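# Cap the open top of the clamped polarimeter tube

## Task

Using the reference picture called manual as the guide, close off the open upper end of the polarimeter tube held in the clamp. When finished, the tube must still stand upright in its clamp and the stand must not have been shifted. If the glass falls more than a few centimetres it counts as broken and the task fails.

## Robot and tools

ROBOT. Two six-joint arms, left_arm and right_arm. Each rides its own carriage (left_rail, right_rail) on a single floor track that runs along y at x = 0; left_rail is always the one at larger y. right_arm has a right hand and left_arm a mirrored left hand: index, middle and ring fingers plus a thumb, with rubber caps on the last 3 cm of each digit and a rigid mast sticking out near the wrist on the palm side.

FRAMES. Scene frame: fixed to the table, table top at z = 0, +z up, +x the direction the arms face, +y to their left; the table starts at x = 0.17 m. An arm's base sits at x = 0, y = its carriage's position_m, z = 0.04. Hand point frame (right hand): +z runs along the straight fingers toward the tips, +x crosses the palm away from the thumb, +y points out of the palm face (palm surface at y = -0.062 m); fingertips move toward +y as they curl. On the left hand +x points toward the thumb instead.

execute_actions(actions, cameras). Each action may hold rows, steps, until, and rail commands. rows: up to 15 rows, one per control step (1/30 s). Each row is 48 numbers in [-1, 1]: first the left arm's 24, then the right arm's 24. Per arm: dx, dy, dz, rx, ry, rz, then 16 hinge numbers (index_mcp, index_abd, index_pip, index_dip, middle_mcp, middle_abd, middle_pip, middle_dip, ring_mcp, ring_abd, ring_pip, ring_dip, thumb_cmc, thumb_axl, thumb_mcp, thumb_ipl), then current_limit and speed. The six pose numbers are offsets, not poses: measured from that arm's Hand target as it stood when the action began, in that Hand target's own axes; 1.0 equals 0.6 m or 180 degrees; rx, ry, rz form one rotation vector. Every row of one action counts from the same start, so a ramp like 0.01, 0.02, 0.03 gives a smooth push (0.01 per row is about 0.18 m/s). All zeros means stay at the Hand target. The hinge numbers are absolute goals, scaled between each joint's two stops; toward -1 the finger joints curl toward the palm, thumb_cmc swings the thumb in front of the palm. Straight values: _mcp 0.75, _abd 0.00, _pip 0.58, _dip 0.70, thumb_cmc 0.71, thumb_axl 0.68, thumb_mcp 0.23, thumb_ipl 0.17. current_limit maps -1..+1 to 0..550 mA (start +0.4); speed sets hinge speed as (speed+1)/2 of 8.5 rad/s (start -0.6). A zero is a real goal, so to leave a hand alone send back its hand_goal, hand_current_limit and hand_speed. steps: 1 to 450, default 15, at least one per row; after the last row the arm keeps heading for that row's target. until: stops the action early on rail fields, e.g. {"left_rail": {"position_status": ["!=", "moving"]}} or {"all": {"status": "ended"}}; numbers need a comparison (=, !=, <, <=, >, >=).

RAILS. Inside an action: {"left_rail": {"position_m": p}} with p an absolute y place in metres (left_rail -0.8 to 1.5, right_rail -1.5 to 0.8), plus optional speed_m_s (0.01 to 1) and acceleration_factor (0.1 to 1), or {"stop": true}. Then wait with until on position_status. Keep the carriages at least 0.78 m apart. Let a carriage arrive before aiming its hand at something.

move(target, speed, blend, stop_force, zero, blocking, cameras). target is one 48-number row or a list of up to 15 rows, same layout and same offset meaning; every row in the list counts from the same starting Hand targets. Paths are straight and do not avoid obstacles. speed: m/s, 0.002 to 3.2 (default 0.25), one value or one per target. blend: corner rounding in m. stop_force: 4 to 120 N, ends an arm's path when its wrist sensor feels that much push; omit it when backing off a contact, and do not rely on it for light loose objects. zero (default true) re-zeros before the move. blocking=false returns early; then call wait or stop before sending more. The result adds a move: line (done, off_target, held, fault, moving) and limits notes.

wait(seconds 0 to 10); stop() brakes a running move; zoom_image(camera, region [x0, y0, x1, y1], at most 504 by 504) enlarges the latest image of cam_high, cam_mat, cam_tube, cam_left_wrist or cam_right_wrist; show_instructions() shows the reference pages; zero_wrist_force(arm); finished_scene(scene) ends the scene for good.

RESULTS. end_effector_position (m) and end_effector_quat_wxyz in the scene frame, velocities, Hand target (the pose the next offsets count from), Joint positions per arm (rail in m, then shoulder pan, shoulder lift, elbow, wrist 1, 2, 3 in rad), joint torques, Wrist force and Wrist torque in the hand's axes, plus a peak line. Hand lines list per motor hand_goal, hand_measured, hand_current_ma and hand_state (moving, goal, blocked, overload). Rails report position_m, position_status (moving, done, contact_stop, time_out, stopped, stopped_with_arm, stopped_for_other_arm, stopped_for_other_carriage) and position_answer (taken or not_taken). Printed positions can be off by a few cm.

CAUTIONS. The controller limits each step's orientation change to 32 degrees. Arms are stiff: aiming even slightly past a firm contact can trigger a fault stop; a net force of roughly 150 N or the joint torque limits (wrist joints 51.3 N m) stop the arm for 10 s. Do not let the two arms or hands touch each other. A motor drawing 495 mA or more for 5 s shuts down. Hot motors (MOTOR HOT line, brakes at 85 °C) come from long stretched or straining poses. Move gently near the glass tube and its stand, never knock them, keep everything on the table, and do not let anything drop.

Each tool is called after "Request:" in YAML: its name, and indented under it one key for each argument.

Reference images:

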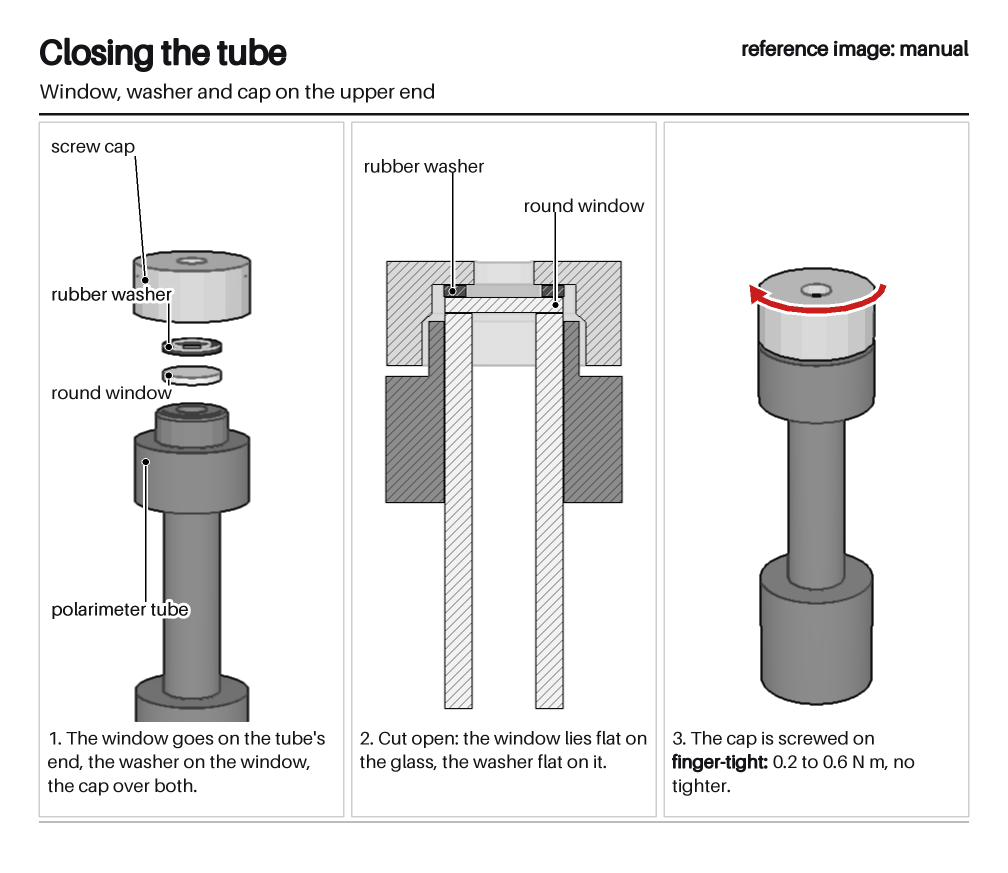

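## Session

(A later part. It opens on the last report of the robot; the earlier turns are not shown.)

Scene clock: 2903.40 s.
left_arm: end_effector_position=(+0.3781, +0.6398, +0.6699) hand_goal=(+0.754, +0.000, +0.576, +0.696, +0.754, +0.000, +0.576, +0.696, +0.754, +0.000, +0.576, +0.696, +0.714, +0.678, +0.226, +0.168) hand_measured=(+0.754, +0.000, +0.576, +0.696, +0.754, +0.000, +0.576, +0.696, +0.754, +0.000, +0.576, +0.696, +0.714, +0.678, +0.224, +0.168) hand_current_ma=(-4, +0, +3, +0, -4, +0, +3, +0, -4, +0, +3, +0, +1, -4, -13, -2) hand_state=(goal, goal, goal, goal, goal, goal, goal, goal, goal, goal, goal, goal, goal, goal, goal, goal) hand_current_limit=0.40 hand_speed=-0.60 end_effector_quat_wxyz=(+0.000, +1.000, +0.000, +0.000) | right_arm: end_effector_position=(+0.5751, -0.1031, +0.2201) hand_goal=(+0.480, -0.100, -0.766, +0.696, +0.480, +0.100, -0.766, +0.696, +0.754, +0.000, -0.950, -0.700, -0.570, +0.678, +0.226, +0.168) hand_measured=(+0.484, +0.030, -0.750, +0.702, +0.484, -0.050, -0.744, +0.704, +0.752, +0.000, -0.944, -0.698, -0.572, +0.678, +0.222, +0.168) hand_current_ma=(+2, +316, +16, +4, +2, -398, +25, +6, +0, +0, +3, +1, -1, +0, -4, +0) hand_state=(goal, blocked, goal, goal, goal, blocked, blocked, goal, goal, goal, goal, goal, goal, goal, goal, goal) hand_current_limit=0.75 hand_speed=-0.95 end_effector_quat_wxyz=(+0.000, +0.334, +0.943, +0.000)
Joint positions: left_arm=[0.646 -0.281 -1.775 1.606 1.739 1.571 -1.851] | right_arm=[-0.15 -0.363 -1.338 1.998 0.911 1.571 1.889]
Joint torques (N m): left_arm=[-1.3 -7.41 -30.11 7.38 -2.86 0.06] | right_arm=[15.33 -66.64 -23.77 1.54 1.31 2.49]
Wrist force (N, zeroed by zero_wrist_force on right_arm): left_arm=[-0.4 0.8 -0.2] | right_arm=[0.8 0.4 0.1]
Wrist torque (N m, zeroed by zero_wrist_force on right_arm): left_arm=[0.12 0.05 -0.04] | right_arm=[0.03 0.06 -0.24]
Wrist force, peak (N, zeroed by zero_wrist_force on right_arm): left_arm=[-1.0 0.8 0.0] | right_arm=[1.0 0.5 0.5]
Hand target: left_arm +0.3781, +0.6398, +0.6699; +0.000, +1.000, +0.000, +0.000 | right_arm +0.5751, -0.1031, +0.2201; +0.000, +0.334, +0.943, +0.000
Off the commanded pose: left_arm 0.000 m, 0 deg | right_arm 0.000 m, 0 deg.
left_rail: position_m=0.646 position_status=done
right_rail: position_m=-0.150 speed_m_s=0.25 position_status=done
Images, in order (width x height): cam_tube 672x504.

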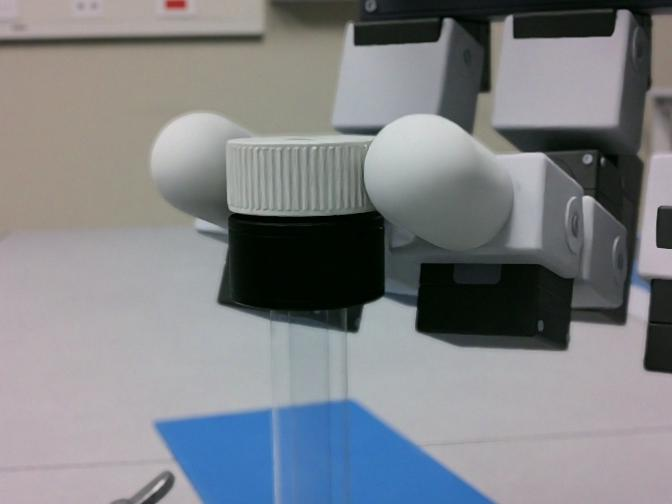

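Request:
move:
  target: [0,0,0,0,0,0,0.754,0,0.576,0.696,0.754,0,0.576,0.696,0.754,0,0.576,0.696,0.714,0.678,0.226,0.168,0.4,-0.6,0.0017,0.00007,0,0,0,0.02778,0.506,-0.1,-0.795,0.696,0.452,0.1,-0.737,0.696,0.753,0,-0.95,-0.7,-0.571,0.678,0.226,0.168,0.75,-0.95]
  speed: 0.02
  cameras: ["cam_tube"]

Request:
zoom_image:
  camera: "cam_tube"
  region: [225, 130, 325, 205]

Scene clock: 2913.07 s.
left_arm: end_effector_position=(+0.3781, +0.6398, +0.6699) hand_goal=(+0.754, +0.000, +0.576, +0.696, +0.754, +0.000, +0.576, +0.696, +0.754, +0.000, +0.576, +0.696, +0.714, +0.678, +0.226, +0.168) hand_measured=(+0.754, +0.000, +0.576, +0.696, +0.754, +0.000, +0.576, +0.696, +0.754, +0.000, +0.576, +0.696, +0.714, +0.678, +0.224, +0.168) hand_current_ma=(-4, +0, +3, +0, -4, +0, +3, +0, -4, +0, +3, +0, +1, -4, -13, -2) hand_state=(goal, goal, goal, goal, goal, goal, goal, goal, goal, goal, goal, goal, goal, goal, goal, goal) hand_current_limit=0.40 hand_speed=-0.60 end_effector_quat_wxyz=(+0.000, +1.000, +0.000, +0.000) | right_arm: end_effector_position=(+0.5743, -0.1025, +0.2201) hand_goal=(+0.506, -0.100, -0.794, +0.696, +0.452, +0.100, -0.736, +0.696, +0.754, +0.000, -0.950, -0.700, -0.570, +0.678, +0.226, +0.168) hand_measured=(+0.476, +0.030, -0.748, +0.718, +0.494, -0.038, -0.748, +0.688, +0.752, +0.000, -0.944, -0.698, -0.572, +0.678, +0.222, +0.168) hand_current_ma=(-46, +316, +82, +27, +78, -346, -12, -5, +0, +0, +3, +1, -1, +0, -4, +0) hand_state=(blocked, blocked, blocked, blocked, blocked, blocked, goal, goal, goal, goal, goal, goal, goal, goal, goal, goal) hand_current_limit=0.75 hand_speed=-0.95 end_effector_quat_wxyz=(+0.000, +0.375, +0.927, +0.000)
Joint positions: left_arm=[0.646 -0.281 -1.775 1.606 1.739 1.571 -1.851] | right_arm=[-0.15 -0.352 -1.346 2.008 0.909 1.571 1.987]
Joint torques (N m): left_arm=[-2.33 -8.47 -29.84 7.33 -2.88 -0.11] | right_arm=[13.79 -65.45 -23.12 0.92 -1.36 2.62]
Wrist force (N, zeroed by zero_wrist_force on right_arm): left_arm=[-0.6 1.0 0.0] | right_arm=[1.3 0.5 -0.1]
Wrist torque (N m, zeroed by zero_wrist_force on right_arm): left_arm=[0.12 0.08 -0.06] | right_arm=[0.10 0.14 -0.52]
Wrist force, peak (N, zeroed by zero_wrist_force on right_arm): left_arm=[-0.8 1.1 0.0] | right_arm=[1.5 0.9 -0.2]
Hand target: left_arm +0.3781, +0.6398, +0.6699; +0.000, +1.000, +0.000, +0.000 | right_arm +0.5743, -0.1025, +0.2201; +0.000, +0.375, +0.927, +0.000
Off the commanded pose: left_arm 0.000 m, 0 deg | right_arm 0.000 m, 0 deg.
left_rail: position_m=0.646 position_status=done
right_rail: position_m=-0.150 speed_m_s=0.25 position_status=done
move: done
Images, in order (width x height): cam_tube 672x504.

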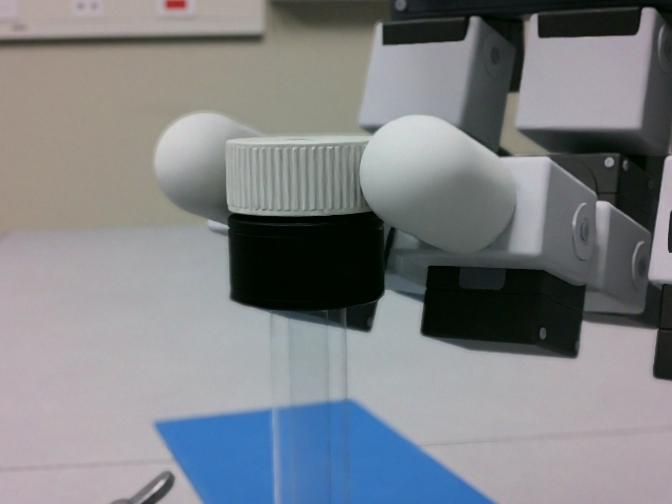

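Scaled by 5.040 from the camera's 672x504 image, which has a finer 960x720 frame.

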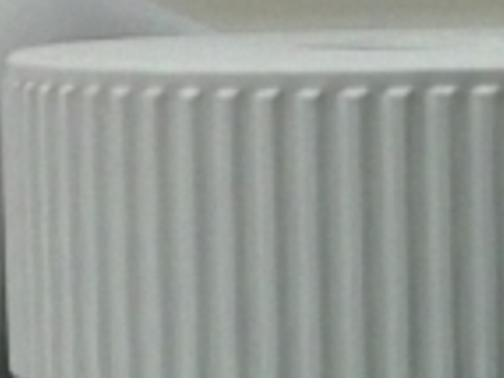

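Request:
move:
  target: [0,0,0,0,0,0,0.754,0,0.576,0.696,0.754,0,0.576,0.696,0.754,0,0.576,0.696,0.714,0.678,0.226,0.168,0.4,-0.6,0.0017,0.00007,0,0,0,0.02778,0.533,-0.1,-0.824,0.696,0.425,0.1,-0.708,0.696,0.753,0,-0.95,-0.7,-0.571,0.678,0.226,0.168,0.75,-0.95]
  speed: 0.02
  cameras: ["cam_tube"]

Request:
zoom_image:
  camera: "cam_tube"
  region: [225, 130, 325, 205]

Scene clock: 2919.67 s.
left_arm: end_effector_position=(+0.3781, +0.6398, +0.6699) hand_goal=(+0.754, +0.000, +0.576, +0.696, +0.754, +0.000, +0.576, +0.696, +0.754, +0.000, +0.576, +0.696, +0.714, +0.678, +0.226, +0.168) hand_measured=(+0.754, +0.000, +0.576, +0.696, +0.754, +0.000, +0.576, +0.696, +0.754, +0.000, +0.576, +0.696, +0.714, +0.678, +0.224, +0.168) hand_current_ma=(-4, +0, +3, +0, -4, +0, +3, +0, -4, +0, +3, +0, +1, -4, -13, -2) hand_state=(goal, goal, goal, goal, goal, goal, goal, goal, goal, goal, goal, goal, goal, goal, goal, goal) hand_current_limit=0.40 hand_speed=-0.60 end_effector_quat_wxyz=(+0.000, +1.000, +0.000, +0.000) | right_arm: end_effector_position=(+0.5736, -0.1017, +0.2201) hand_goal=(+0.534, -0.100, -0.824, +0.696, +0.426, +0.100, -0.708, +0.696, +0.754, +0.000, -0.950, -0.700, -0.570, +0.678, +0.226, +0.168) hand_measured=(+0.476, +0.030, -0.748, +0.718, +0.494, -0.032, -0.748, +0.684, +0.752, +0.000, -0.944, -0.698, -0.572, +0.678, +0.222, +0.168) hand_current_ma=(-124, +316, +174, +27, +161, -325, -63, -11, +0, +0, +3, +1, -1, +0, -4, +0) hand_state=(blocked, blocked, blocked, blocked, blocked, blocked, blocked, goal, goal, goal, goal, goal, goal, goal, goal, goal) hand_current_limit=0.75 hand_speed=-0.95 end_effector_quat_wxyz=(+0.000, +0.415, +0.910, +0.000)
Joint positions: left_arm=[0.646 -0.281 -1.775 1.606 1.739 1.571 -1.851] | right_arm=[-0.15 -0.34 -1.353 2.017 0.907 1.571 2.086]
Joint torques (N m): left_arm=[-1.16 -6.73 -30.08 7.32 -2.76 0.05] | right_arm=[15.15 -66.9 -23.86 0.71 -1.54 2.88]
Wrist force (N, zeroed by zero_wrist_force on right_arm): left_arm=[-0.7 0.8 0.3] | right_arm=[0.9 -2.2 -0.2]
Wrist torque (N m, zeroed by zero_wrist_force on right_arm): left_arm=[0.08 0.10 -0.07] | right_arm=[0.14 0.12 -0.53]
Wrist force, peak (N, zeroed by zero_wrist_force on right_arm): left_arm=[-0.8 1.0 0.3] | right_arm=[1.2 -2.7 0.1]
Hand target: left_arm +0.3781, +0.6398, +0.6699; +0.000, +1.000, +0.000, +0.000 | right_arm +0.5736, -0.1017, +0.2201; +0.000, +0.415, +0.910, +0.000
Off the commanded pose: left_arm 0.000 m, 0 deg | right_arm 0.000 m, 0 deg.
left_rail: position_m=0.646 position_status=done
right_rail: position_m=-0.150 speed_m_s=0.25 position_status=done
move: done
Images, in order (width x height): cam_tube 672x504.

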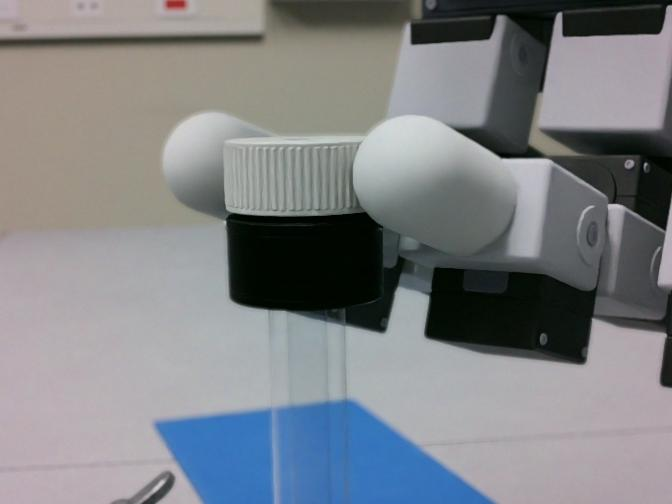

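Scaled by 5.040 from the camera's 672x504 image, which has a finer 960x720 frame.

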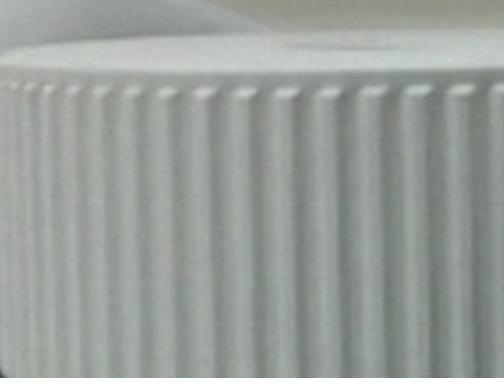

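Request:
move:
  target: [0,0,0,0,0,0,0.754,0,0.576,0.696,0.754,0,0.576,0.696,0.754,0,0.576,0.696,0.714,0.678,0.226,0.168,0.4,-0.6,0.0017,-0.0004,0,0,0,0.02778,0.56,-0.1,-0.853,0.696,0.412,0.1,-0.694,0.696,0.753,0,-0.95,-0.7,-0.571,0.678,0.226,0.168,0.75,-0.95]
  speed: 0.02
  cameras: ["cam_tube"]

Request:
zoom_image:
  camera: "cam_tube"
  region: [225, 130, 325, 205]

Scene clock: 2928.13 s.
left_arm: end_effector_position=(+0.3781, +0.6398, +0.6699) hand_goal=(+0.754, +0.000, +0.576, +0.696, +0.754, +0.000, +0.576, +0.696, +0.754, +0.000, +0.576, +0.696, +0.714, +0.678, +0.226, +0.168) hand_measured=(+0.754, +0.000, +0.576, +0.696, +0.754, +0.000, +0.576, +0.696, +0.754, +0.000, +0.576, +0.696, +0.714, +0.678, +0.224, +0.168) hand_current_ma=(-4, +0, +3, +0, -4, +0, +3, +0, -4, +0, +3, +0, +1, -4, -13, -2) hand_state=(goal, goal, goal, goal, goal, goal, goal, goal, goal, goal, goal, goal, goal, goal, goal, goal) hand_current_limit=0.40 hand_speed=-0.60 end_effector_quat_wxyz=(+0.000, +1.000, +0.000, +0.000) | right_arm: end_effector_position=(+0.5727, -0.1011, +0.2201) hand_goal=(+0.560, -0.100, -0.852, +0.696, +0.412, +0.100, -0.694, +0.696, +0.754, +0.000, -0.950, -0.700, -0.570, +0.678, +0.226, +0.168) hand_measured=(+0.508, +0.018, -0.788, +0.718, +0.494, -0.028, -0.746, +0.682, +0.752, +0.000, -0.944, -0.698, -0.572, +0.678, +0.222, +0.168) hand_current_ma=(-104, +272, +132, +27, +214, -313, -98, -13, +0, +0, +3, +1, -1, +0, -4, +0) hand_state=(blocked, blocked, blocked, blocked, blocked, blocked, blocked, goal, goal, goal, goal, goal, goal, goal, goal, goal) hand_current_limit=0.75 hand_speed=-0.95 end_effector_quat_wxyz=(+0.000, +0.454, +0.891, +0.000)
Joint positions: left_arm=[0.646 -0.281 -1.775 1.606 1.739 1.571 -1.851] | right_arm=[-0.15 -0.327 -1.358 2.024 0.905 1.571 2.186]
Joint torques (N m): left_arm=[-1.46 -7.1 -30.16 7.05 -2.81 -0.17] | right_arm=[15.68 -64.16 -24.37 0.54 -1.71 3.09]
Wrist force (N, zeroed by zero_wrist_force on right_arm): left_arm=[-0.5 0.9 0.1] | right_arm=[0.1 -5.3 -0.7]
Wrist torque (N m, zeroed by zero_wrist_force on right_arm): left_arm=[0.11 0.06 -0.05] | right_arm=[0.09 0.10 -0.58]
Wrist force, peak (N, zeroed by zero_wrist_force on right_arm): left_arm=[-1.0 1.1 0.2] | right_arm=[0.4 -5.3 -0.7]
Hand target: left_arm +0.3781, +0.6398, +0.6699; +0.000, +1.000, +0.000, +0.000 | right_arm +0.5727, -0.1011, +0.2201; +0.000, +0.454, +0.891, +0.000
Off the commanded pose: left_arm 0.000 m, 0 deg | right_arm 0.000 m, 0 deg.
left_rail: position_m=0.646 position_status=done
right_rail: position_m=-0.150 speed_m_s=0.25 position_status=done
move: done
Images, in order (width x height): cam_tube 672x504.

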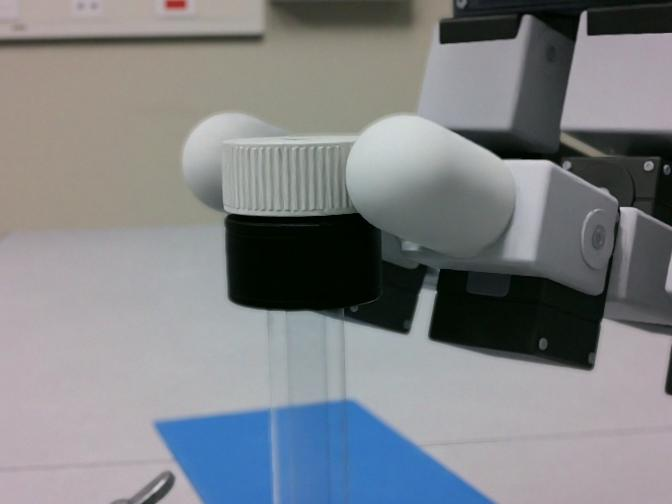

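Scaled by 5.040 from the camera's 672x504 image, which has a finer 960x720 frame.

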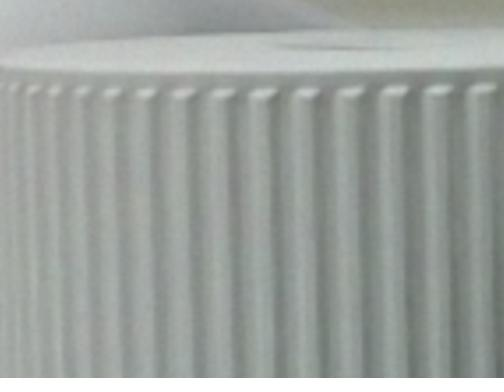

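Request:
move:
  target: [0,0,0,0,0,0,0.754,0,0.576,0.696,0.754,0,0.576,0.696,0.754,0,0.576,0.696,0.714,0.678,0.226,0.168,0.4,-0.6,0,-0.0014,0,0,0,0,0.56,-0.1,-0.853,0.696,0.412,0.1,-0.694,0.696,0.753,0,-0.95,-0.7,-0.571,0.678,0.226,0.168,0.75,-0.95]
  speed: 0.02

Request:
execute_actions:
  actions:
    - {"rows":[[0,0,0,0,0,0,0.754,0,0.576,0.696,0.754,0,0.576,0.696,0.754,0,0.576,0.696,0.714,0.678,0.226,0.168,0.4,-0.6,0,0,0,0,0,0,0.533,0.0,-0.824,0.696,0.425,0.0,-0.708,0.696,0.753,0,-0.95,-0.7,-0.571,0.678,0.226,0.168,0.75,-0.95]],"steps":30}

Request:
execute_actions:
  actions:
    - {"rows":[[0,0,0,0,0,0,0.754,0,0.576,0.696,0.754,0,0.576,0.696,0.754,0,0.576,0.696,0.714,0.678,0.226,0.168,0.4,-0.6,0,0,0,0,0,0,0.5,0.1,-0.79,0.696,0.46,-0.1,-0.74,0.696,0.753,0,-0.95,-0.7,-0.571,0.678,0.226,0.168,0.75,-0.95]],"steps":40}
    - {"rows":[[0,0,0,0,0,0,0.754,0,0.576,0.696,0.754,0,0.576,0.696,0.754,0,0.576,0.696,0.714,0.678,0.226,0.168,0.4,-0.6,0,0,0,0,0,0,0.479,0.25,-0.766,0.696,0.479,-0.25,-0.766,0.696,0.753,0,-0.95,-0.7,-0.571,0.678,0.226,0.168,0.4,-0.9]],"steps":40}
  cameras: ["cam_tube"]

Request:
zoom_image:
  camera: "cam_tube"
  region: [220, 170, 400, 305]

Scene clock: 2940.20 s.
left_arm: end_effector_position=(+0.3781, +0.6398, +0.6699) hand_goal=(+0.754, +0.000, +0.576, +0.696, +0.754, +0.000, +0.576, +0.696, +0.754, +0.000, +0.576, +0.696, +0.714, +0.678, +0.226, +0.168) hand_measured=(+0.754, +0.000, +0.576, +0.696, +0.754, +0.000, +0.576, +0.696, +0.754, +0.000, +0.576, +0.696, +0.714, +0.678, +0.224, +0.168) hand_current_ma=(-4, +0, +3, +0, -4, +0, +3, +0, -4, +0, +3, +0, +1, -4, -13, -2) hand_state=(goal, goal, goal, goal, goal, goal, goal, goal, goal, goal, goal, goal, goal, goal, goal, goal) hand_current_limit=0.40 hand_speed=-0.60 end_effector_quat_wxyz=(+0.000, +1.000, +0.000, +0.000) | right_arm: end_effector_position=(+0.5721, -0.1016, +0.2201) hand_goal=(+0.560, -0.100, -0.852, +0.696, +0.412, +0.100, -0.694, +0.696, +0.754, +0.000, -0.950, -0.700, -0.570, +0.678, +0.226, +0.168) hand_measured=(+0.572, -0.064, -0.856, +0.694, +0.480, -0.018, -0.726, +0.682, +0.752, +0.000, -0.944, -0.698, -0.572, +0.678, +0.222, +0.168) hand_current_ma=(+13, +45, -1, +0, +157, -276, -45, -13, +0, +0, +3, +1, -1, +0, -4, +0) hand_state=(goal, blocked, goal, goal, blocked, blocked, blocked, goal, goal, goal, goal, goal, goal, goal, goal, goal) hand_current_limit=0.75 hand_speed=-0.95 end_effector_quat_wxyz=(+0.000, +0.454, +0.891, +0.000)
Joint positions: left_arm=[0.646 -0.281 -1.775 1.606 1.739 1.571 -1.851] | right_arm=[-0.15 -0.329 -1.359 2.025 0.905 1.571 2.185]
Joint torques (N m): left_arm=[-1.85 -6.24 -29.83 7.22 -2.57 -0.1] | right_arm=[-16.27 -65.66 -25.5 0.11 0.81 -2.19]
Wrist force (N, zeroed by zero_wrist_force on right_arm): left_arm=[-0.6 0.9 -0.1] | right_arm=[1.8 -6.8 -0.2]
Wrist torque (N m, zeroed by zero_wrist_force on right_arm): left_arm=[0.13 0.07 -0.06] | right_arm=[0.13 0.12 -0.24]
Wrist force, peak (N, zeroed by zero_wrist_force on right_arm): left_arm=[-0.5 1.2 0.2] | right_arm=[1.2 -7.1 -0.2]
Hand target: left_arm +0.3781, +0.6398, +0.6699; +0.000, +1.000, +0.000, +0.000 | right_arm +0.5721, -0.1016, +0.2201; +0.000, +0.454, +0.891, +0.000
Off the commanded pose: left_arm 0.000 m, 0 deg | right_arm 0.000 m, 0 deg.
left_rail: position_m=0.646 position_status=done
right_rail: position_m=-0.150 speed_m_s=0.25 position_status=done
move: done

Scene clock: 2941.40 s.
left_arm: end_effector_position=(+0.3781, +0.6398, +0.6699) hand_goal=(+0.754, +0.000, +0.576, +0.696, +0.754, +0.000, +0.576, +0.696, +0.754, +0.000, +0.576, +0.696, +0.714, +0.678, +0.226, +0.168) hand_measured=(+0.754, +0.000, +0.576, +0.696, +0.754, +0.000, +0.576, +0.696, +0.754, +0.000, +0.576, +0.696, +0.714, +0.678, +0.224, +0.168) hand_current_ma=(-4, +0, +3, +0, -4, +0, +3, +0, -4, +0, +3, +0, +1, -4, -13, -2) hand_state=(goal, goal, goal, goal, goal, goal, goal, goal, goal, goal, goal, goal, goal, goal, goal, goal) hand_current_limit=0.40 hand_speed=-0.60 end_effector_quat_wxyz=(+0.000, +1.000, +0.000, +0.000) | right_arm: end_effector_position=(+0.5721, -0.1016, +0.2201) hand_goal=(+0.534, +0.000, -0.824, +0.696, +0.426, +0.000, -0.708, +0.696, +0.754, +0.000, -0.950, -0.700, -0.570, +0.678, +0.226, +0.168) hand_measured=(+0.566, +0.006, -0.852, +0.690, +0.478, -0.042, -0.726, +0.682, +0.752, +0.000, -0.944, -0.698, -0.572, +0.678, +0.222, +0.168) hand_current_ma=(+53, +4, -36, -3, +104, -56, -18, -12, +0, +0, +3, +1, -1, +0, -4, +0) hand_state=(blocked, goal, blocked, goal, blocked, blocked, goal, goal, goal, goal, goal, goal, goal, goal, goal, goal) hand_current_limit=0.75 hand_speed=-0.95 end_effector_quat_wxyz=(+0.000, +0.454, +0.891, +0.000)
Joint positions: left_arm=[0.646 -0.281 -1.775 1.606 1.739 1.571 -1.851] | right_arm=[-0.15 -0.329 -1.359 2.025 0.905 1.571 2.185]
Joint torques (N m): left_arm=[-2.34 -7.11 -30.24 7.38 -2.76 -0.12] | right_arm=[-12.49 -63.21 -26.6 -0.3 -2.42 -2.32]
Wrist force (N, zeroed by zero_wrist_force on right_arm): left_arm=[-0.5 0.9 0.1] | right_arm=[1.2 -8.5 -0.8]
Wrist torque (N m, zeroed by zero_wrist_force on right_arm): left_arm=[0.11 0.07 -0.05] | right_arm=[0.11 0.12 -0.19]
Wrist force, peak (N, zeroed by zero_wrist_force on right_arm): left_arm=[-0.7 1.1 0.3] | right_arm=[1.0 -8.7 -1.0]
Hand target: left_arm +0.3781, +0.6398, +0.6699; +0.000, +1.000, +0.000, +0.000 | right_arm +0.5721, -0.1016, +0.2201; +0.000, +0.454, +0.891, +0.000
Off the commanded pose: left_arm 0.000 m, 0 deg | right_arm 0.000 m, 0 deg.
left_rail: position_m=0.646 position_status=done
right_rail: position_m=-0.150 speed_m_s=0.25 position_status=done

Scene clock: 2944.27 s.
left_arm: end_effector_position=(+0.3781, +0.6398, +0.6699) hand_goal=(+0.754, +0.000, +0.576, +0.696, +0.754, +0.000, +0.576, +0.696, +0.754, +0.000, +0.576, +0.696, +0.714, +0.678, +0.226, +0.168) hand_measured=(+0.754, +0.000, +0.576, +0.696, +0.754, +0.000, +0.576, +0.696, +0.754, +0.000, +0.576, +0.696, +0.714, +0.678, +0.224, +0.168) hand_current_ma=(-4, +0, +3, +0, -4, +0, +3, +0, -4, +0, +3, +0, +1, -4, -13, -2) hand_state=(goal, goal, goal, goal, goal, goal, goal, goal, goal, goal, goal, goal, goal, goal, goal, goal) hand_current_limit=0.40 hand_speed=-0.60 end_effector_quat_wxyz=(+0.000, +1.000, +0.000, +0.000) | right_arm: end_effector_position=(+0.5721, -0.1016, +0.2201) hand_goal=(+0.480, +0.250, -0.766, +0.696, +0.480, -0.250, -0.766, +0.696, +0.754, +0.000, -0.950, -0.700, -0.570, +0.678, +0.226, +0.168) hand_measured=(+0.490, +0.246, -0.766, +0.694, +0.484, -0.246, -0.758, +0.698, +0.752, +0.000, -0.944, -0.698, -0.572, +0.678, +0.222, +0.168) hand_current_ma=(+8, -1, +0, -1, +2, +2, +5, +0, +0, +0, +3, +1, -1, +0, -4, +0) hand_state=(goal, goal, goal, goal, goal, goal, goal, goal, goal, goal, goal, goal, goal, goal, goal, goal) hand_current_limit=0.40 hand_speed=-0.90 end_effector_quat_wxyz=(+0.000, +0.454, +0.891, +0.000)
Joint positions: left_arm=[0.646 -0.281 -1.775 1.606 1.739 1.571 -1.851] | right_arm=[-0.15 -0.329 -1.359 2.025 0.905 1.571 2.185]
Joint torques (N m): left_arm=[-1.44 -7.11 -29.98 7.14 -2.63 0.03] | right_arm=[-7.54 -59.03 -27.04 3.62 1.59 -2.26]
Wrist force (N, zeroed by zero_wrist_force on right_arm): left_arm=[-0.6 0.5 0.3] | right_arm=[0.0 -0.1 -1.1]
Wrist torque (N m, zeroed by zero_wrist_force on right_arm): left_arm=[0.04 0.08 -0.05] | right_arm=[0.09 0.07 -0.07]
Wrist force, peak (N, zeroed by zero_wrist_force on right_arm): left_arm=[-0.8 0.9 0.3] | right_arm=[-0.4 -9.7 -1.3]
Hand target: left_arm +0.3781, +0.6398, +0.6699; +0.000, +1.000, +0.000, +0.000 | right_arm +0.5721, -0.1016, +0.2201; +0.000, +0.454, +0.891, +0.000
Off the commanded pose: left_arm 0.000 m, 0 deg | right_arm 0.000 m, 0 deg.
left_rail: position_m=0.646 position_status=done
right_rail: position_m=-0.150 speed_m_s=0.25 position_status=done
Images, in order (width x height): cam_tube 672x504.

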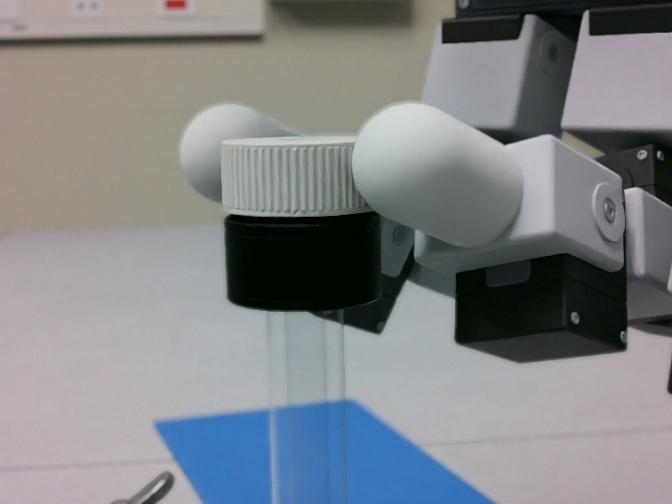

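Scaled by 2.800 from the camera's 672x504 image, which has a finer 960x720 frame.

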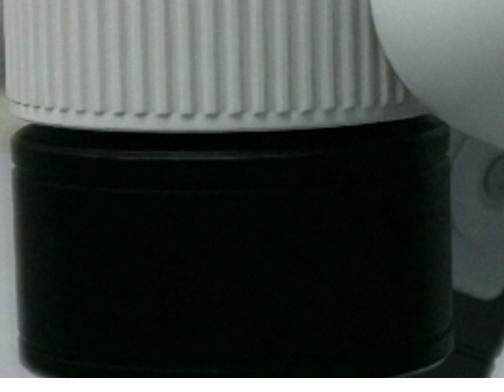

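Request:
execute_actions:
  actions:
    - {"rows":[[0,0,0,0,0,0,0.754,0,0.576,0.696,0.754,0,0.576,0.696,0.754,0,0.576,0.696,0.714,0.678,0.226,0.168,0.4,-0.6,0,0,0,0,0,0,0.479,0.45,-0.766,0.696,0.479,-0.45,-0.766,0.696,0.753,0,-0.95,-0.7,-0.571,0.678,0.226,0.168,0.4,-0.85]],"steps":45}

Request:
move:
  target:
    - [0,0,0,0,0,0,0.754,0,0.576,0.696,0.754,0,0.576,0.696,0.754,0,0.576,0.696,0.714,0.678,0.226,0.168,0.4,-0.6,-0.01029,0.00247,0,0,0,-0.15,0.479,0.45,-0.766,0.696,0.479,-0.45,-0.766,0.696,0.753,0,-0.95,-0.7,-0.571,0.678,0.226,0.168,0.4,-0.85]
    - [0,0,0,0,0,0,0.754,0,0.576,0.696,0.754,0,0.576,0.696,0.754,0,0.576,0.696,0.714,0.678,0.226,0.168,0.4,-0.6,-0.0183,0.00934,0,0,0,-0.3,0.479,0.45,-0.766,0.696,0.479,-0.45,-0.766,0.696,0.753,0,-0.95,-0.7,-0.571,0.678,0.226,0.168,0.4,-0.85]
  speed: 0.15
  blend: 0.001

Request:
move:
  target: [0,0,0,0,0,0,0.754,0,0.576,0.696,0.754,0,0.576,0.696,0.754,0,0.576,0.696,0.714,0.678,0.226,0.168,0.4,-0.6,0.002,0,0,0,0,0.02778,0.479,0.45,-0.766,0.696,0.479,-0.45,-0.766,0.696,0.753,0,-0.95,-0.7,-0.571,0.678,0.226,0.168,0.4,-0.85]
  speed: 0.02
  cameras: ["cam_tube","cam_right_wrist"]

Request:
zoom_image:
  camera: "cam_right_wrist"
  region: [320, 30, 500, 180]

Request:
zoom_image:
  camera: "cam_tube"
  region: [220, 170, 400, 305]

Scene clock: 2988.67 s.
left_arm: end_effector_position=(+0.3781, +0.6398, +0.6699) hand_goal=(+0.754, +0.000, +0.576, +0.696, +0.754, +0.000, +0.576, +0.696, +0.754, +0.000, +0.576, +0.696, +0.714, +0.678, +0.226, +0.168) hand_measured=(+0.754, +0.000, +0.576, +0.696, +0.754, +0.000, +0.576, +0.696, +0.754, +0.000, +0.576, +0.696, +0.714, +0.678, +0.224, +0.168) hand_current_ma=(-4, +0, +3, +0, -4, +0, +3, +0, -4, +0, +3, +0, +1, -4, -13, -2) hand_state=(goal, goal, goal, goal, goal, goal, goal, goal, goal, goal, goal, goal, goal, goal, goal, goal) hand_current_limit=0.40 hand_speed=-0.60 end_effector_quat_wxyz=(+0.000, +1.000, +0.000, +0.000) | right_arm: end_effector_position=(+0.5721, -0.1016, +0.2201) hand_goal=(+0.480, +0.450, -0.766, +0.696, +0.480, -0.450, -0.766, +0.696, +0.754, +0.000, -0.950, -0.700, -0.570, +0.678, +0.226, +0.168) hand_measured=(+0.490, +0.446, -0.766, +0.694, +0.484, -0.446, -0.760, +0.698, +0.752, +0.000, -0.944, -0.698, -0.572, +0.678, +0.222, +0.168) hand_current_ma=(+7, -2, +0, -1, +2, +2, +4, +0, +0, +0, +3, +1, -1, +0, -4, +0) hand_state=(goal, goal, goal, goal, goal, goal, goal, goal, goal, goal, goal, goal, goal, goal, goal, goal) hand_current_limit=0.40 hand_speed=-0.85 end_effector_quat_wxyz=(+0.000, +0.454, +0.891, +0.000)
Joint positions: left_arm=[0.646 -0.281 -1.775 1.606 1.739 1.571 -1.851] | right_arm=[-0.15 -0.329 -1.359 2.025 0.905 1.571 2.185]
Joint torques (N m): left_arm=[-0.54 -6.51 -30.35 7.38 -2.7 -0.07] | right_arm=[-0.85 -53.43 -28.18 5.65 2.02 -2.22]
Wrist force (N, zeroed by zero_wrist_force on right_arm): left_arm=[-0.6 0.6 0.0] | right_arm=[0.0 0.0 -0.8]
Wrist torque (N m, zeroed by zero_wrist_force on right_arm): left_arm=[0.08 0.07 -0.05] | right_arm=[0.07 0.06 -0.08]
Wrist force, peak (N, zeroed by zero_wrist_force on right_arm): left_arm=[-0.6 1.2 0.3] | right_arm=[-0.4 0.0 -1.3]
Hand target: left_arm +0.3781, +0.6398, +0.6699; +0.000, +1.000, +0.000, +0.000 | right_arm +0.5721, -0.1016, +0.2201; +0.000, +0.454, +0.891, +0.000
Off the commanded pose: left_arm 0.000 m, 0 deg | right_arm 0.000 m, 0 deg.
left_rail: position_m=0.646 position_status=done
right_rail: position_m=-0.150 speed_m_s=0.25 position_status=done

Scene clock: 2992.47 s.
left_arm: end_effector_position=(+0.3781, +0.6398, +0.6699) hand_goal=(+0.754, +0.000, +0.576, +0.696, +0.754, +0.000, +0.576, +0.696, +0.754, +0.000, +0.576, +0.696, +0.714, +0.678, +0.226, +0.168) hand_measured=(+0.754, +0.000, +0.576, +0.696, +0.754, +0.000, +0.576, +0.696, +0.754, +0.000, +0.576, +0.696, +0.714, +0.678, +0.224, +0.168) hand_current_ma=(-4, +0, +3, +0, -4, +0, +3, +0, -4, +0, +3, +0, +1, -4, -13, -2) hand_state=(goal, goal, goal, goal, goal, goal, goal, goal, goal, goal, goal, goal, goal, goal, goal, goal) hand_current_limit=0.40 hand_speed=-0.60 end_effector_quat_wxyz=(+0.000, +1.000, +0.000, +0.000) | right_arm: end_effector_position=(+0.5830, -0.1072, +0.2201) hand_goal=(+0.480, +0.450, -0.766, +0.696, +0.480, -0.450, -0.766, +0.696, +0.754, +0.000, -0.950, -0.700, -0.570, +0.678, +0.226, +0.168) hand_measured=(+0.488, +0.446, -0.766, +0.694, +0.484, -0.446, -0.760, +0.698, +0.752, +0.000, -0.944, -0.698, -0.572, +0.678, +0.222, +0.168) hand_current_ma=(+7, -2, +0, -1, +2, +2, +4, +0, +0, +0, +3, +1, -1, +0, -4, +0) hand_state=(goal, goal, goal, goal, goal, goal, goal, goal, goal, goal, goal, goal, goal, goal, goal, goal) hand_current_limit=0.40 hand_speed=-0.85 end_effector_quat_wxyz=(+0.000, +0.000, +1.000, +0.000)
Joint positions: left_arm=[0.646 -0.281 -1.775 1.606 1.739 1.571 -1.851] | right_arm=[-0.15 -0.39 -1.253 1.881 0.942 1.571 1.181]
Joint torques (N m): left_arm=[-1.57 -7.04 -30.28 7.32 -2.58 -0.1] | right_arm=[15.74 -44.57 -37.03 6.78 -2.96 -2.24]
Wrist force (N, zeroed by zero_wrist_force on right_arm): left_arm=[-0.7 1.0 -0.3] | right_arm=[-0.4 0.3 -1.6]
Wrist torque (N m, zeroed by zero_wrist_force on right_arm): left_arm=[0.15 0.08 -0.07] | right_arm=[0.22 0.08 -0.07]
Wrist force, peak (N, zeroed by zero_wrist_force on right_arm): left_arm=[-0.6 1.3 -0.2] | right_arm=[-0.6 0.4 -1.8]
Hand target: left_arm +0.3781, +0.6398, +0.6699; +0.000, +1.000, +0.000, +0.000 | right_arm +0.5830, -0.1072, +0.2201; +0.000, +0.000, +1.000, +0.000
Off the commanded pose: left_arm 0.000 m, 0 deg | right_arm 0.000 m, 0 deg.
left_rail: position_m=0.646 position_status=done
right_rail: position_m=-0.150 speed_m_s=0.25 position_status=done
move: done

Scene clock: 2995.00 s.
left_arm: end_effector_position=(+0.3781, +0.6398, +0.6699) hand_goal=(+0.754, +0.000, +0.576, +0.696, +0.754, +0.000, +0.576, +0.696, +0.754, +0.000, +0.576, +0.696, +0.714, +0.678, +0.226, +0.168) hand_measured=(+0.754, +0.000, +0.576, +0.696, +0.754, +0.000, +0.576, +0.696, +0.754, +0.000, +0.576, +0.696, +0.714, +0.678, +0.224, +0.168) hand_current_ma=(-4, +0, +3, +0, -4, +0, +3, +0, -4, +0, +3, +0, +1, -4, -13, -2) hand_state=(goal, goal, goal, goal, goal, goal, goal, goal, goal, goal, goal, goal, goal, goal, goal, goal) hand_current_limit=0.40 hand_speed=-0.60 end_effector_quat_wxyz=(+0.000, +1.000, +0.000, +0.000) | right_arm: end_effector_position=(+0.5818, -0.1072, +0.2201) hand_goal=(+0.480, +0.450, -0.766, +0.696, +0.480, -0.450, -0.766, +0.696, +0.754, +0.000, -0.950, -0.700, -0.570, +0.678, +0.226, +0.168) hand_measured=(+0.488, +0.446, -0.766, +0.694, +0.484, -0.446, -0.760, +0.698, +0.752, +0.000, -0.944, -0.698, -0.572, +0.678, +0.222, +0.168) hand_current_ma=(+7, -2, +0, -1, +2, +2, +4, +0, +0, +0, +3, +1, -1, +0, -4, +0) hand_state=(goal, goal, goal, goal, goal, goal, goal, goal, goal, goal, goal, goal, goal, goal, goal, goal) hand_current_limit=0.40 hand_speed=-0.85 end_effector_quat_wxyz=(+0.000, +0.044, +0.999, +0.000)
Joint positions: left_arm=[0.646 -0.281 -1.775 1.606 1.739 1.571 -1.851] | right_arm=[-0.15 -0.392 -1.265 1.899 0.937 1.571 1.266]
Joint torques (N m): left_arm=[-0.76 -6.29 -30.25 7.32 -2.64 0.02] | right_arm=[-16.42 -72.93 -23.64 1.48 -2.6 2.16]
Wrist force (N, zeroed by zero_wrist_force on right_arm): left_arm=[-0.5 0.8 0.2] | right_arm=[-0.3 0.7 -0.7]
Wrist torque (N m, zeroed by zero_wrist_force on right_arm): left_arm=[0.09 0.07 -0.05] | right_arm=[0.16 0.03 -0.29]
Wrist force, peak (N, zeroed by zero_wrist_force on right_arm): left_arm=[-1.0 1.1 0.4] | right_arm=[-0.1 0.2 -2.0]
Hand target: left_arm +0.3781, +0.6398, +0.6699; +0.000, +1.000, +0.000, +0.000 | right_arm +0.5818, -0.1072, +0.2201; +0.000, +0.044, +0.999, +0.000
Off the commanded pose: left_arm 0.000 m, 0 deg | right_arm 0.000 m, 0 deg.
left_rail: position_m=0.646 position_status=done
right_rail: position_m=-0.150 speed_m_s=0.25 position_status=done
move: done
Images, in order (width x height): cam_tube 672x504, cam_right_wrist 672x504.

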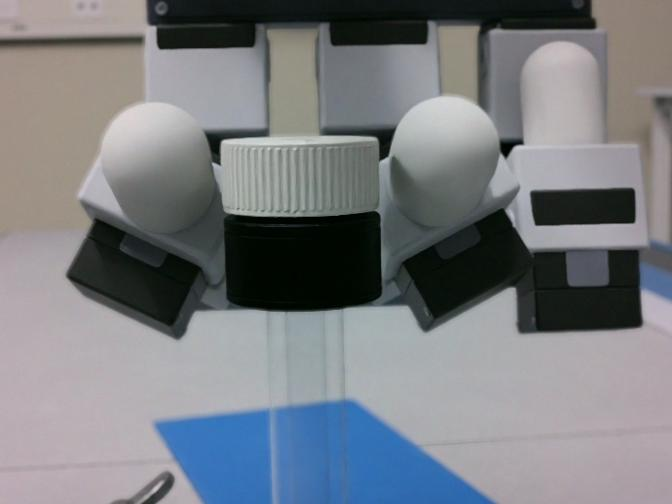

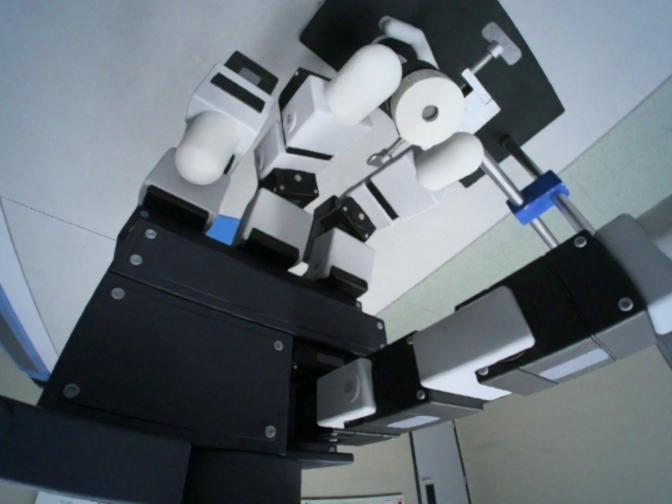

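Scaled by 2.800 from the camera's 672x504 image, which has a finer 960x720 frame.

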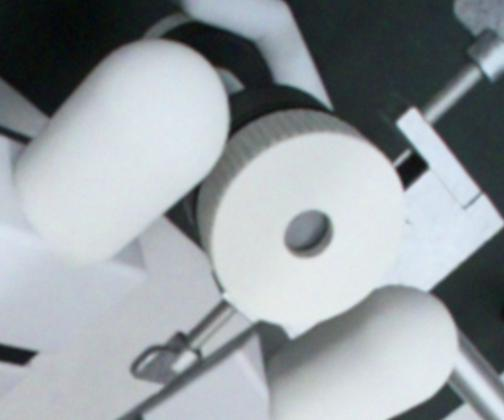

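Scaled by 2.800 from the camera's 672x504 image, which has a finer 960x720 frame.

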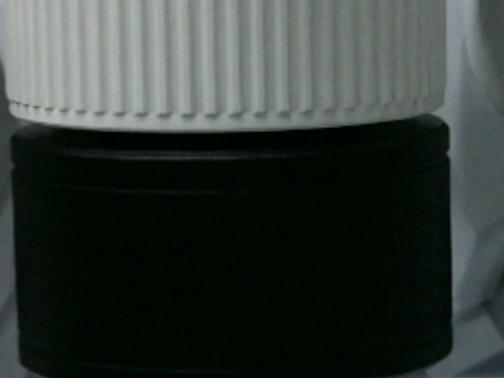

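Request:
move:
  target: [0,0,0,0,0,0,0.754,0,0.576,0.696,0.754,0,0.576,0.696,0.754,0,0.576,0.696,0.714,0.678,0.226,0.168,0.4,-0.6,-0.0006,0.0024,0,0,0,0,0.479,0.45,-0.766,0.696,0.479,-0.45,-0.766,0.696,0.753,0,-0.95,-0.7,-0.571,0.678,0.226,0.168,0.4,-0.85]
  speed: 0.02

Request:
execute_actions:
  actions:
    - {"rows":[[0,0,0,0,0,0,0.754,0,0.576,0.696,0.754,0,0.576,0.696,0.754,0,0.576,0.696,0.714,0.678,0.226,0.168,0.4,-0.6,0,0,0,0,0,0,0.479,0.2,-0.766,0.696,0.479,-0.2,-0.766,0.696,0.753,0,-0.95,-0.7,-0.571,0.678,0.226,0.168,0.4,-0.85]],"steps":35}
    - {"rows":[[0,0,0,0,0,0,0.754,0,0.576,0.696,0.754,0,0.576,0.696,0.754,0,0.576,0.696,0.714,0.678,0.226,0.168,0.4,-0.6,0,0,0,0,0,0,0.479,0.1,-0.766,0.696,0.479,-0.1,-0.766,0.696,0.753,0,-0.95,-0.7,-0.571,0.678,0.226,0.168,0.4,-0.93]],"steps":45}

Scene clock: 3015.80 s.
left_arm: end_effector_position=(+0.3781, +0.6398, +0.6699) hand_goal=(+0.754, +0.000, +0.576, +0.696, +0.754, +0.000, +0.576, +0.696, +0.754, +0.000, +0.576, +0.696, +0.714, +0.678, +0.226, +0.168) hand_measured=(+0.754, +0.000, +0.576, +0.696, +0.754, +0.000, +0.576, +0.696, +0.754, +0.000, +0.576, +0.696, +0.714, +0.678, +0.224, +0.168) hand_current_ma=(-4, +0, +3, +0, -4, +0, +3, +0, -4, +0, +3, +0, +1, -4, -13, -2) hand_state=(goal, goal, goal, goal, goal, goal, goal, goal, goal, goal, goal, goal, goal, goal, goal, goal) hand_current_limit=0.40 hand_speed=-0.60 end_effector_quat_wxyz=(+0.000, +1.000, +0.000, +0.000) | right_arm: end_effector_position=(+0.5823, -0.1059, +0.2201) hand_goal=(+0.480, +0.450, -0.766, +0.696, +0.480, -0.450, -0.766, +0.696, +0.754, +0.000, -0.950, -0.700, -0.570, +0.678, +0.226, +0.168) hand_measured=(+0.488, +0.446, -0.766, +0.694, +0.484, -0.446, -0.760, +0.698, +0.752, +0.000, -0.944, -0.698, -0.572, +0.678, +0.222, +0.168) hand_current_ma=(+7, -2, +0, -1, +2, +2, +4, +0, +0, +0, +3, +1, -1, +0, -4, +0) hand_state=(goal, goal, goal, goal, goal, goal, goal, goal, goal, goal, goal, goal, goal, goal, goal, goal) hand_current_limit=0.40 hand_speed=-0.85 end_effector_quat_wxyz=(+0.000, +0.044, +0.999, +0.000)
Joint positions: left_arm=[0.646 -0.281 -1.775 1.606 1.739 1.571 -1.851] | right_arm=[-0.15 -0.39 -1.265 1.898 0.937 1.571 1.269]
Joint torques (N m): left_arm=[-2.62 -6.5 -30.16 7.47 -2.76 -0.15] | right_arm=[17.97 -45.38 -37.24 7.2 1.48 2.5]
Wrist force (N, zeroed by zero_wrist_force on right_arm): left_arm=[-0.6 1.0 0.0] | right_arm=[-0.4 0.7 -0.7]
Wrist torque (N m, zeroed by zero_wrist_force on right_arm): left_arm=[0.13 0.08 -0.06] | right_arm=[0.16 0.04 -0.29]
Wrist force, peak (N, zeroed by zero_wrist_force on right_arm): left_arm=[-0.9 1.0 0.1] | right_arm=[-0.5 0.8 -1.1]
Hand target: left_arm +0.3781, +0.6398, +0.6699; +0.000, +1.000, +0.000, +0.000 | right_arm +0.5823, -0.1058, +0.2201; +0.000, +0.044, +0.999, +0.000
Off the commanded pose: left_arm 0.000 m, 0 deg | right_arm 0.000 m, 0 deg.
left_rail: position_m=0.646 position_status=done
right_rail: position_m=-0.150 speed_m_s=0.25 position_status=done
move: done

Scene clock: 3018.67 s.
left_arm: end_effector_position=(+0.3781, +0.6398, +0.6699) hand_goal=(+0.754, +0.000, +0.576, +0.696, +0.754, +0.000, +0.576, +0.696, +0.754, +0.000, +0.576, +0.696, +0.714, +0.678, +0.226, +0.168) hand_measured=(+0.754, +0.000, +0.576, +0.696, +0.754, +0.000, +0.576, +0.696, +0.754, +0.000, +0.576, +0.696, +0.714, +0.678, +0.224, +0.168) hand_current_ma=(-4, +0, +3, +0, -4, +0, +3, +0, -4, +0, +3, +0, +1, -4, -13, -2) hand_state=(goal, goal, goal, goal, goal, goal, goal, goal, goal, goal, goal, goal, goal, goal, goal, goal) hand_current_limit=0.40 hand_speed=-0.60 end_effector_quat_wxyz=(+0.000, +1.000, +0.000, +0.000) | right_arm: end_effector_position=(+0.5823, -0.1058, +0.2201) hand_goal=(+0.480, +0.100, -0.766, +0.696, +0.480, -0.100, -0.766, +0.696, +0.754, +0.000, -0.950, -0.700, -0.570, +0.678, +0.226, +0.168) hand_measured=(+0.488, +0.132, -0.760, +0.696, +0.484, -0.142, -0.754, +0.700, +0.752, +0.000, -0.944, -0.698, -0.572, +0.678, +0.222, +0.168) hand_current_ma=(+7, +39, +4, +0, +3, -59, +11, +2, +0, +0, +3, +1, -1, +0, -4, +0) hand_state=(goal, blocked, goal, goal, goal, blocked, goal, goal, goal, goal, goal, goal, goal, goal, goal, goal) hand_current_limit=0.40 hand_speed=-0.93 end_effector_quat_wxyz=(+0.000, +0.044, +0.999, +0.000)
Joint positions: left_arm=[0.646 -0.281 -1.775 1.606 1.739 1.571 -1.851] | right_arm=[-0.15 -0.39 -1.265 1.898 0.937 1.571 1.269]
Joint torques (N m): left_arm=[-0.2 -7.37 -29.67 7.51 -2.83 -0.01] | right_arm=[14.5 -44.83 -36.78 4.13 1.6 2.67]
Wrist force (N, zeroed by zero_wrist_force on right_arm): left_arm=[-0.5 0.9 0.0] | right_arm=[0.4 -0.2 -1.4]
Wrist torque (N m, zeroed by zero_wrist_force on right_arm): left_arm=[0.12 0.07 -0.05] | right_arm=[0.21 0.08 -0.30]
Wrist force, peak (N, zeroed by zero_wrist_force on right_arm): left_arm=[-0.8 1.1 0.1] | right_arm=[0.7 -0.7 -1.4]
Hand target: left_arm +0.3781, +0.6398, +0.6699; +0.000, +1.000, +0.000, +0.000 | right_arm +0.5823, -0.1058, +0.2201; +0.000, +0.044, +0.999, +0.000
Off the commanded pose: left_arm 0.000 m, 0 deg | right_arm 0.000 m, 0 deg.
left_rail: position_m=0.646 position_status=done
right_rail: position_m=-0.150 speed_m_s=0.25 position_status=done

Request:
move:
  target:
    - [0,0,0,0,0,0,0.754,0,0.576,0.696,0.754,0,0.576,0.696,0.754,0,0.576,0.696,0.714,0.678,0.226,0.168,0.4,-0.6,0.00167,0,0,0,0,0,0.479,0.05,-0.766,0.696,0.479,-0.05,-0.766,0.696,0.753,0,-0.95,-0.7,-0.571,0.678,0.226,0.168,0.4,-0.93]
  speed: 0.01

Request:
move:
  target:
    - [0,0,0,0,0,0,0.754,0,0.576,0.696,0.754,0,0.576,0.696,0.754,0,0.576,0.696,0.714,0.678,0.226,0.168,0.4,-0.6,0.00167,0,0,0,0,0,0.479,0.05,-0.766,0.696,0.479,-0.05,-0.766,0.696,0.753,0,-0.95,-0.7,-0.571,0.678,0.226,0.168,0.4,-0.93]
  speed: 0.01
  cameras: ["cam_tube"]

Request:
zoom_image:
  camera: "cam_tube"
  region: [220, 170, 400, 305]

Scene clock: 3024.37 s.
left_arm: end_effector_position=(+0.3781, +0.6398, +0.6699) hand_goal=(+0.754, +0.000, +0.576, +0.696, +0.754, +0.000, +0.576, +0.696, +0.754, +0.000, +0.576, +0.696, +0.714, +0.678, +0.226, +0.168) hand_measured=(+0.754, +0.000, +0.576, +0.696, +0.754, +0.000, +0.576, +0.696, +0.754, +0.000, +0.576, +0.696, +0.714, +0.678, +0.224, +0.168) hand_current_ma=(-4, +0, +3, +0, -4, +0, +3, +0, -4, +0, +3, +0, +1, -4, -13, -2) hand_state=(goal, goal, goal, goal, goal, goal, goal, goal, goal, goal, goal, goal, goal, goal, goal, goal) hand_current_limit=0.40 hand_speed=-0.60 end_effector_quat_wxyz=(+0.000, +1.000, +0.000, +0.000) | right_arm: end_effector_position=(+0.5814, -0.1057, +0.2201) hand_goal=(+0.480, +0.050, -0.766, +0.696, +0.480, -0.050, -0.766, +0.696, +0.754, +0.000, -0.950, -0.700, -0.570, +0.678, +0.226, +0.168) hand_measured=(+0.488, +0.104, -0.758, +0.698, +0.484, -0.110, -0.750, +0.702, +0.752, +0.000, -0.944, -0.698, -0.572, +0.678, +0.222, +0.168) hand_current_ma=(+7, +83, +6, +1, +3, -97, +15, +3, +0, +0, +3, +1, -1, +0, -4, +0) hand_state=(goal, blocked, goal, goal, goal, blocked, goal, goal, goal, goal, goal, goal, goal, goal, goal, goal) hand_current_limit=0.40 hand_speed=-0.93 end_effector_quat_wxyz=(+0.000, +0.044, +0.999, +0.000)
Joint positions: left_arm=[0.646 -0.281 -1.775 1.606 1.739 1.571 -1.851] | right_arm=[-0.15 -0.39 -1.266 1.9 0.937 1.571 1.268]
Joint torques (N m): left_arm=[-1.97 -5.99 -30.11 7.31 -2.66 -0.03] | right_arm=[-14.75 -74.33 -20.89 2.49 1.45 -2.81]
Wrist force (N, zeroed by zero_wrist_force on right_arm): left_arm=[-0.4 0.5 0.1] | right_arm=[-3.4 -0.8 -0.7]
Wrist torque (N m, zeroed by zero_wrist_force on right_arm): left_arm=[0.06 0.04 -0.03] | right_arm=[0.17 -0.05 -0.12]
Wrist force, peak (N, zeroed by zero_wrist_force on right_arm): left_arm=[-0.8 1.0 0.2] | right_arm=[-3.9 -1.2 -0.7]
Hand target: left_arm +0.3781, +0.6398, +0.6699; +0.000, +1.000, +0.000, +0.000 | right_arm +0.5813, -0.1057, +0.2201; +0.000, +0.044, +0.999, +0.000
Off the commanded pose: left_arm 0.000 m, 0 deg | right_arm 0.000 m, 0 deg.
left_rail: position_m=0.646 position_status=done
right_rail: position_m=-0.150 speed_m_s=0.25 position_status=done
move: done

Scene clock: 3025.07 s.
left_arm: end_effector_position=(+0.3781, +0.6398, +0.6699) hand_goal=(+0.754, +0.000, +0.576, +0.696, +0.754, +0.000, +0.576, +0.696, +0.754, +0.000, +0.576, +0.696, +0.714, +0.678, +0.226, +0.168) hand_measured=(+0.754, +0.000, +0.576, +0.696, +0.754, +0.000, +0.576, +0.696, +0.754, +0.000, +0.576, +0.696, +0.714, +0.678, +0.224, +0.168) hand_current_ma=(-4, +0, +3, +0, -4, +0, +3, +0, -4, +0, +3, +0, +1, -4, -13, -2) hand_state=(goal, goal, goal, goal, goal, goal, goal, goal, goal, goal, goal, goal, goal, goal, goal, goal) hand_current_limit=0.40 hand_speed=-0.60 end_effector_quat_wxyz=(+0.000, +1.000, +0.000, +0.000) | right_arm: end_effector_position=(+0.5804, -0.1056, +0.2201) hand_goal=(+0.480, +0.050, -0.766, +0.696, +0.480, -0.050, -0.766, +0.696, +0.754, +0.000, -0.950, -0.700, -0.570, +0.678, +0.226, +0.168) hand_measured=(+0.488, +0.104, -0.756, +0.698, +0.484, -0.104, -0.750, +0.702, +0.752, +0.000, -0.944, -0.698, -0.572, +0.678, +0.222, +0.168) hand_current_ma=(+6, +83, +7, +1, +3, -85, +16, +4, +0, +0, +3, +1, -1, +0, -4, +0) hand_state=(goal, blocked, goal, goal, goal, blocked, goal, goal, goal, goal, goal, goal, goal, goal, goal, goal) hand_current_limit=0.40 hand_speed=-0.93 end_effector_quat_wxyz=(+0.000, +0.044, +0.999, +0.000)
Joint positions: left_arm=[0.646 -0.281 -1.775 1.606 1.739 1.571 -1.851] | right_arm=[-0.15 -0.391 -1.268 1.902 0.936 1.571 1.268]
Joint torques (N m): left_arm=[-2.86 -6.46 -29.92 7.3 -2.59 -0.02] | right_arm=[-14.66 -74.31 -18.53 2.81 1.73 -3.11]
Wrist force (N, zeroed by zero_wrist_force on right_arm): left_arm=[-0.4 1.1 -0.1] | right_arm=[-6.6 -1.0 -0.8]
Wrist torque (N m, zeroed by zero_wrist_force on right_arm): left_arm=[0.15 0.06 -0.06] | right_arm=[0.13 -0.01 -0.03]
Wrist force, peak (N, zeroed by zero_wrist_force on right_arm): left_arm=[-0.9 0.9 0.1] | right_arm=[-6.6 -1.0 -0.8]
Hand target: left_arm +0.3781, +0.6398, +0.6699; +0.000, +1.000, +0.000, +0.000 | right_arm +0.5803, -0.1056, +0.2201; +0.000, +0.044, +0.999, +0.000
Off the commanded pose: left_arm 0.000 m, 0 deg | right_arm 0.000 m, 0 deg.
left_rail: position_m=0.646 position_status=done
right_rail: position_m=-0.150 speed_m_s=0.25 position_status=done
move: done
Images, in order (width x height): cam_tube 672x504.

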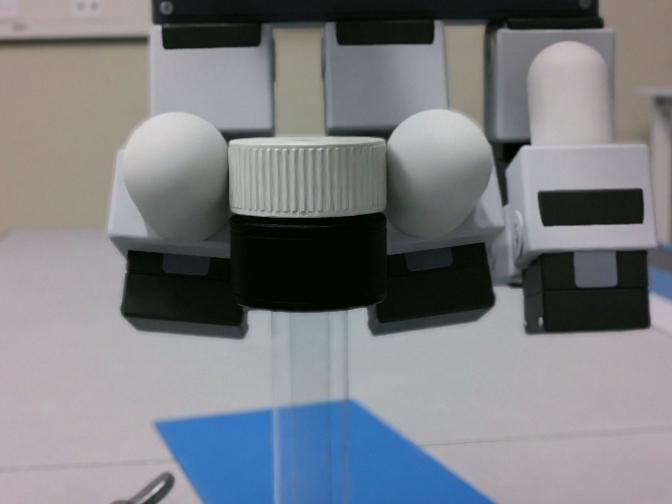

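Scaled by 2.800 from the camera's 672x504 image, which has a finer 960x720 frame.

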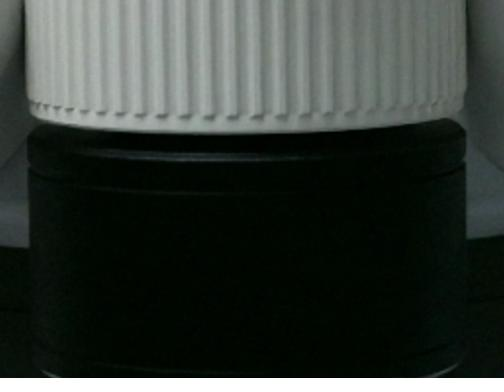

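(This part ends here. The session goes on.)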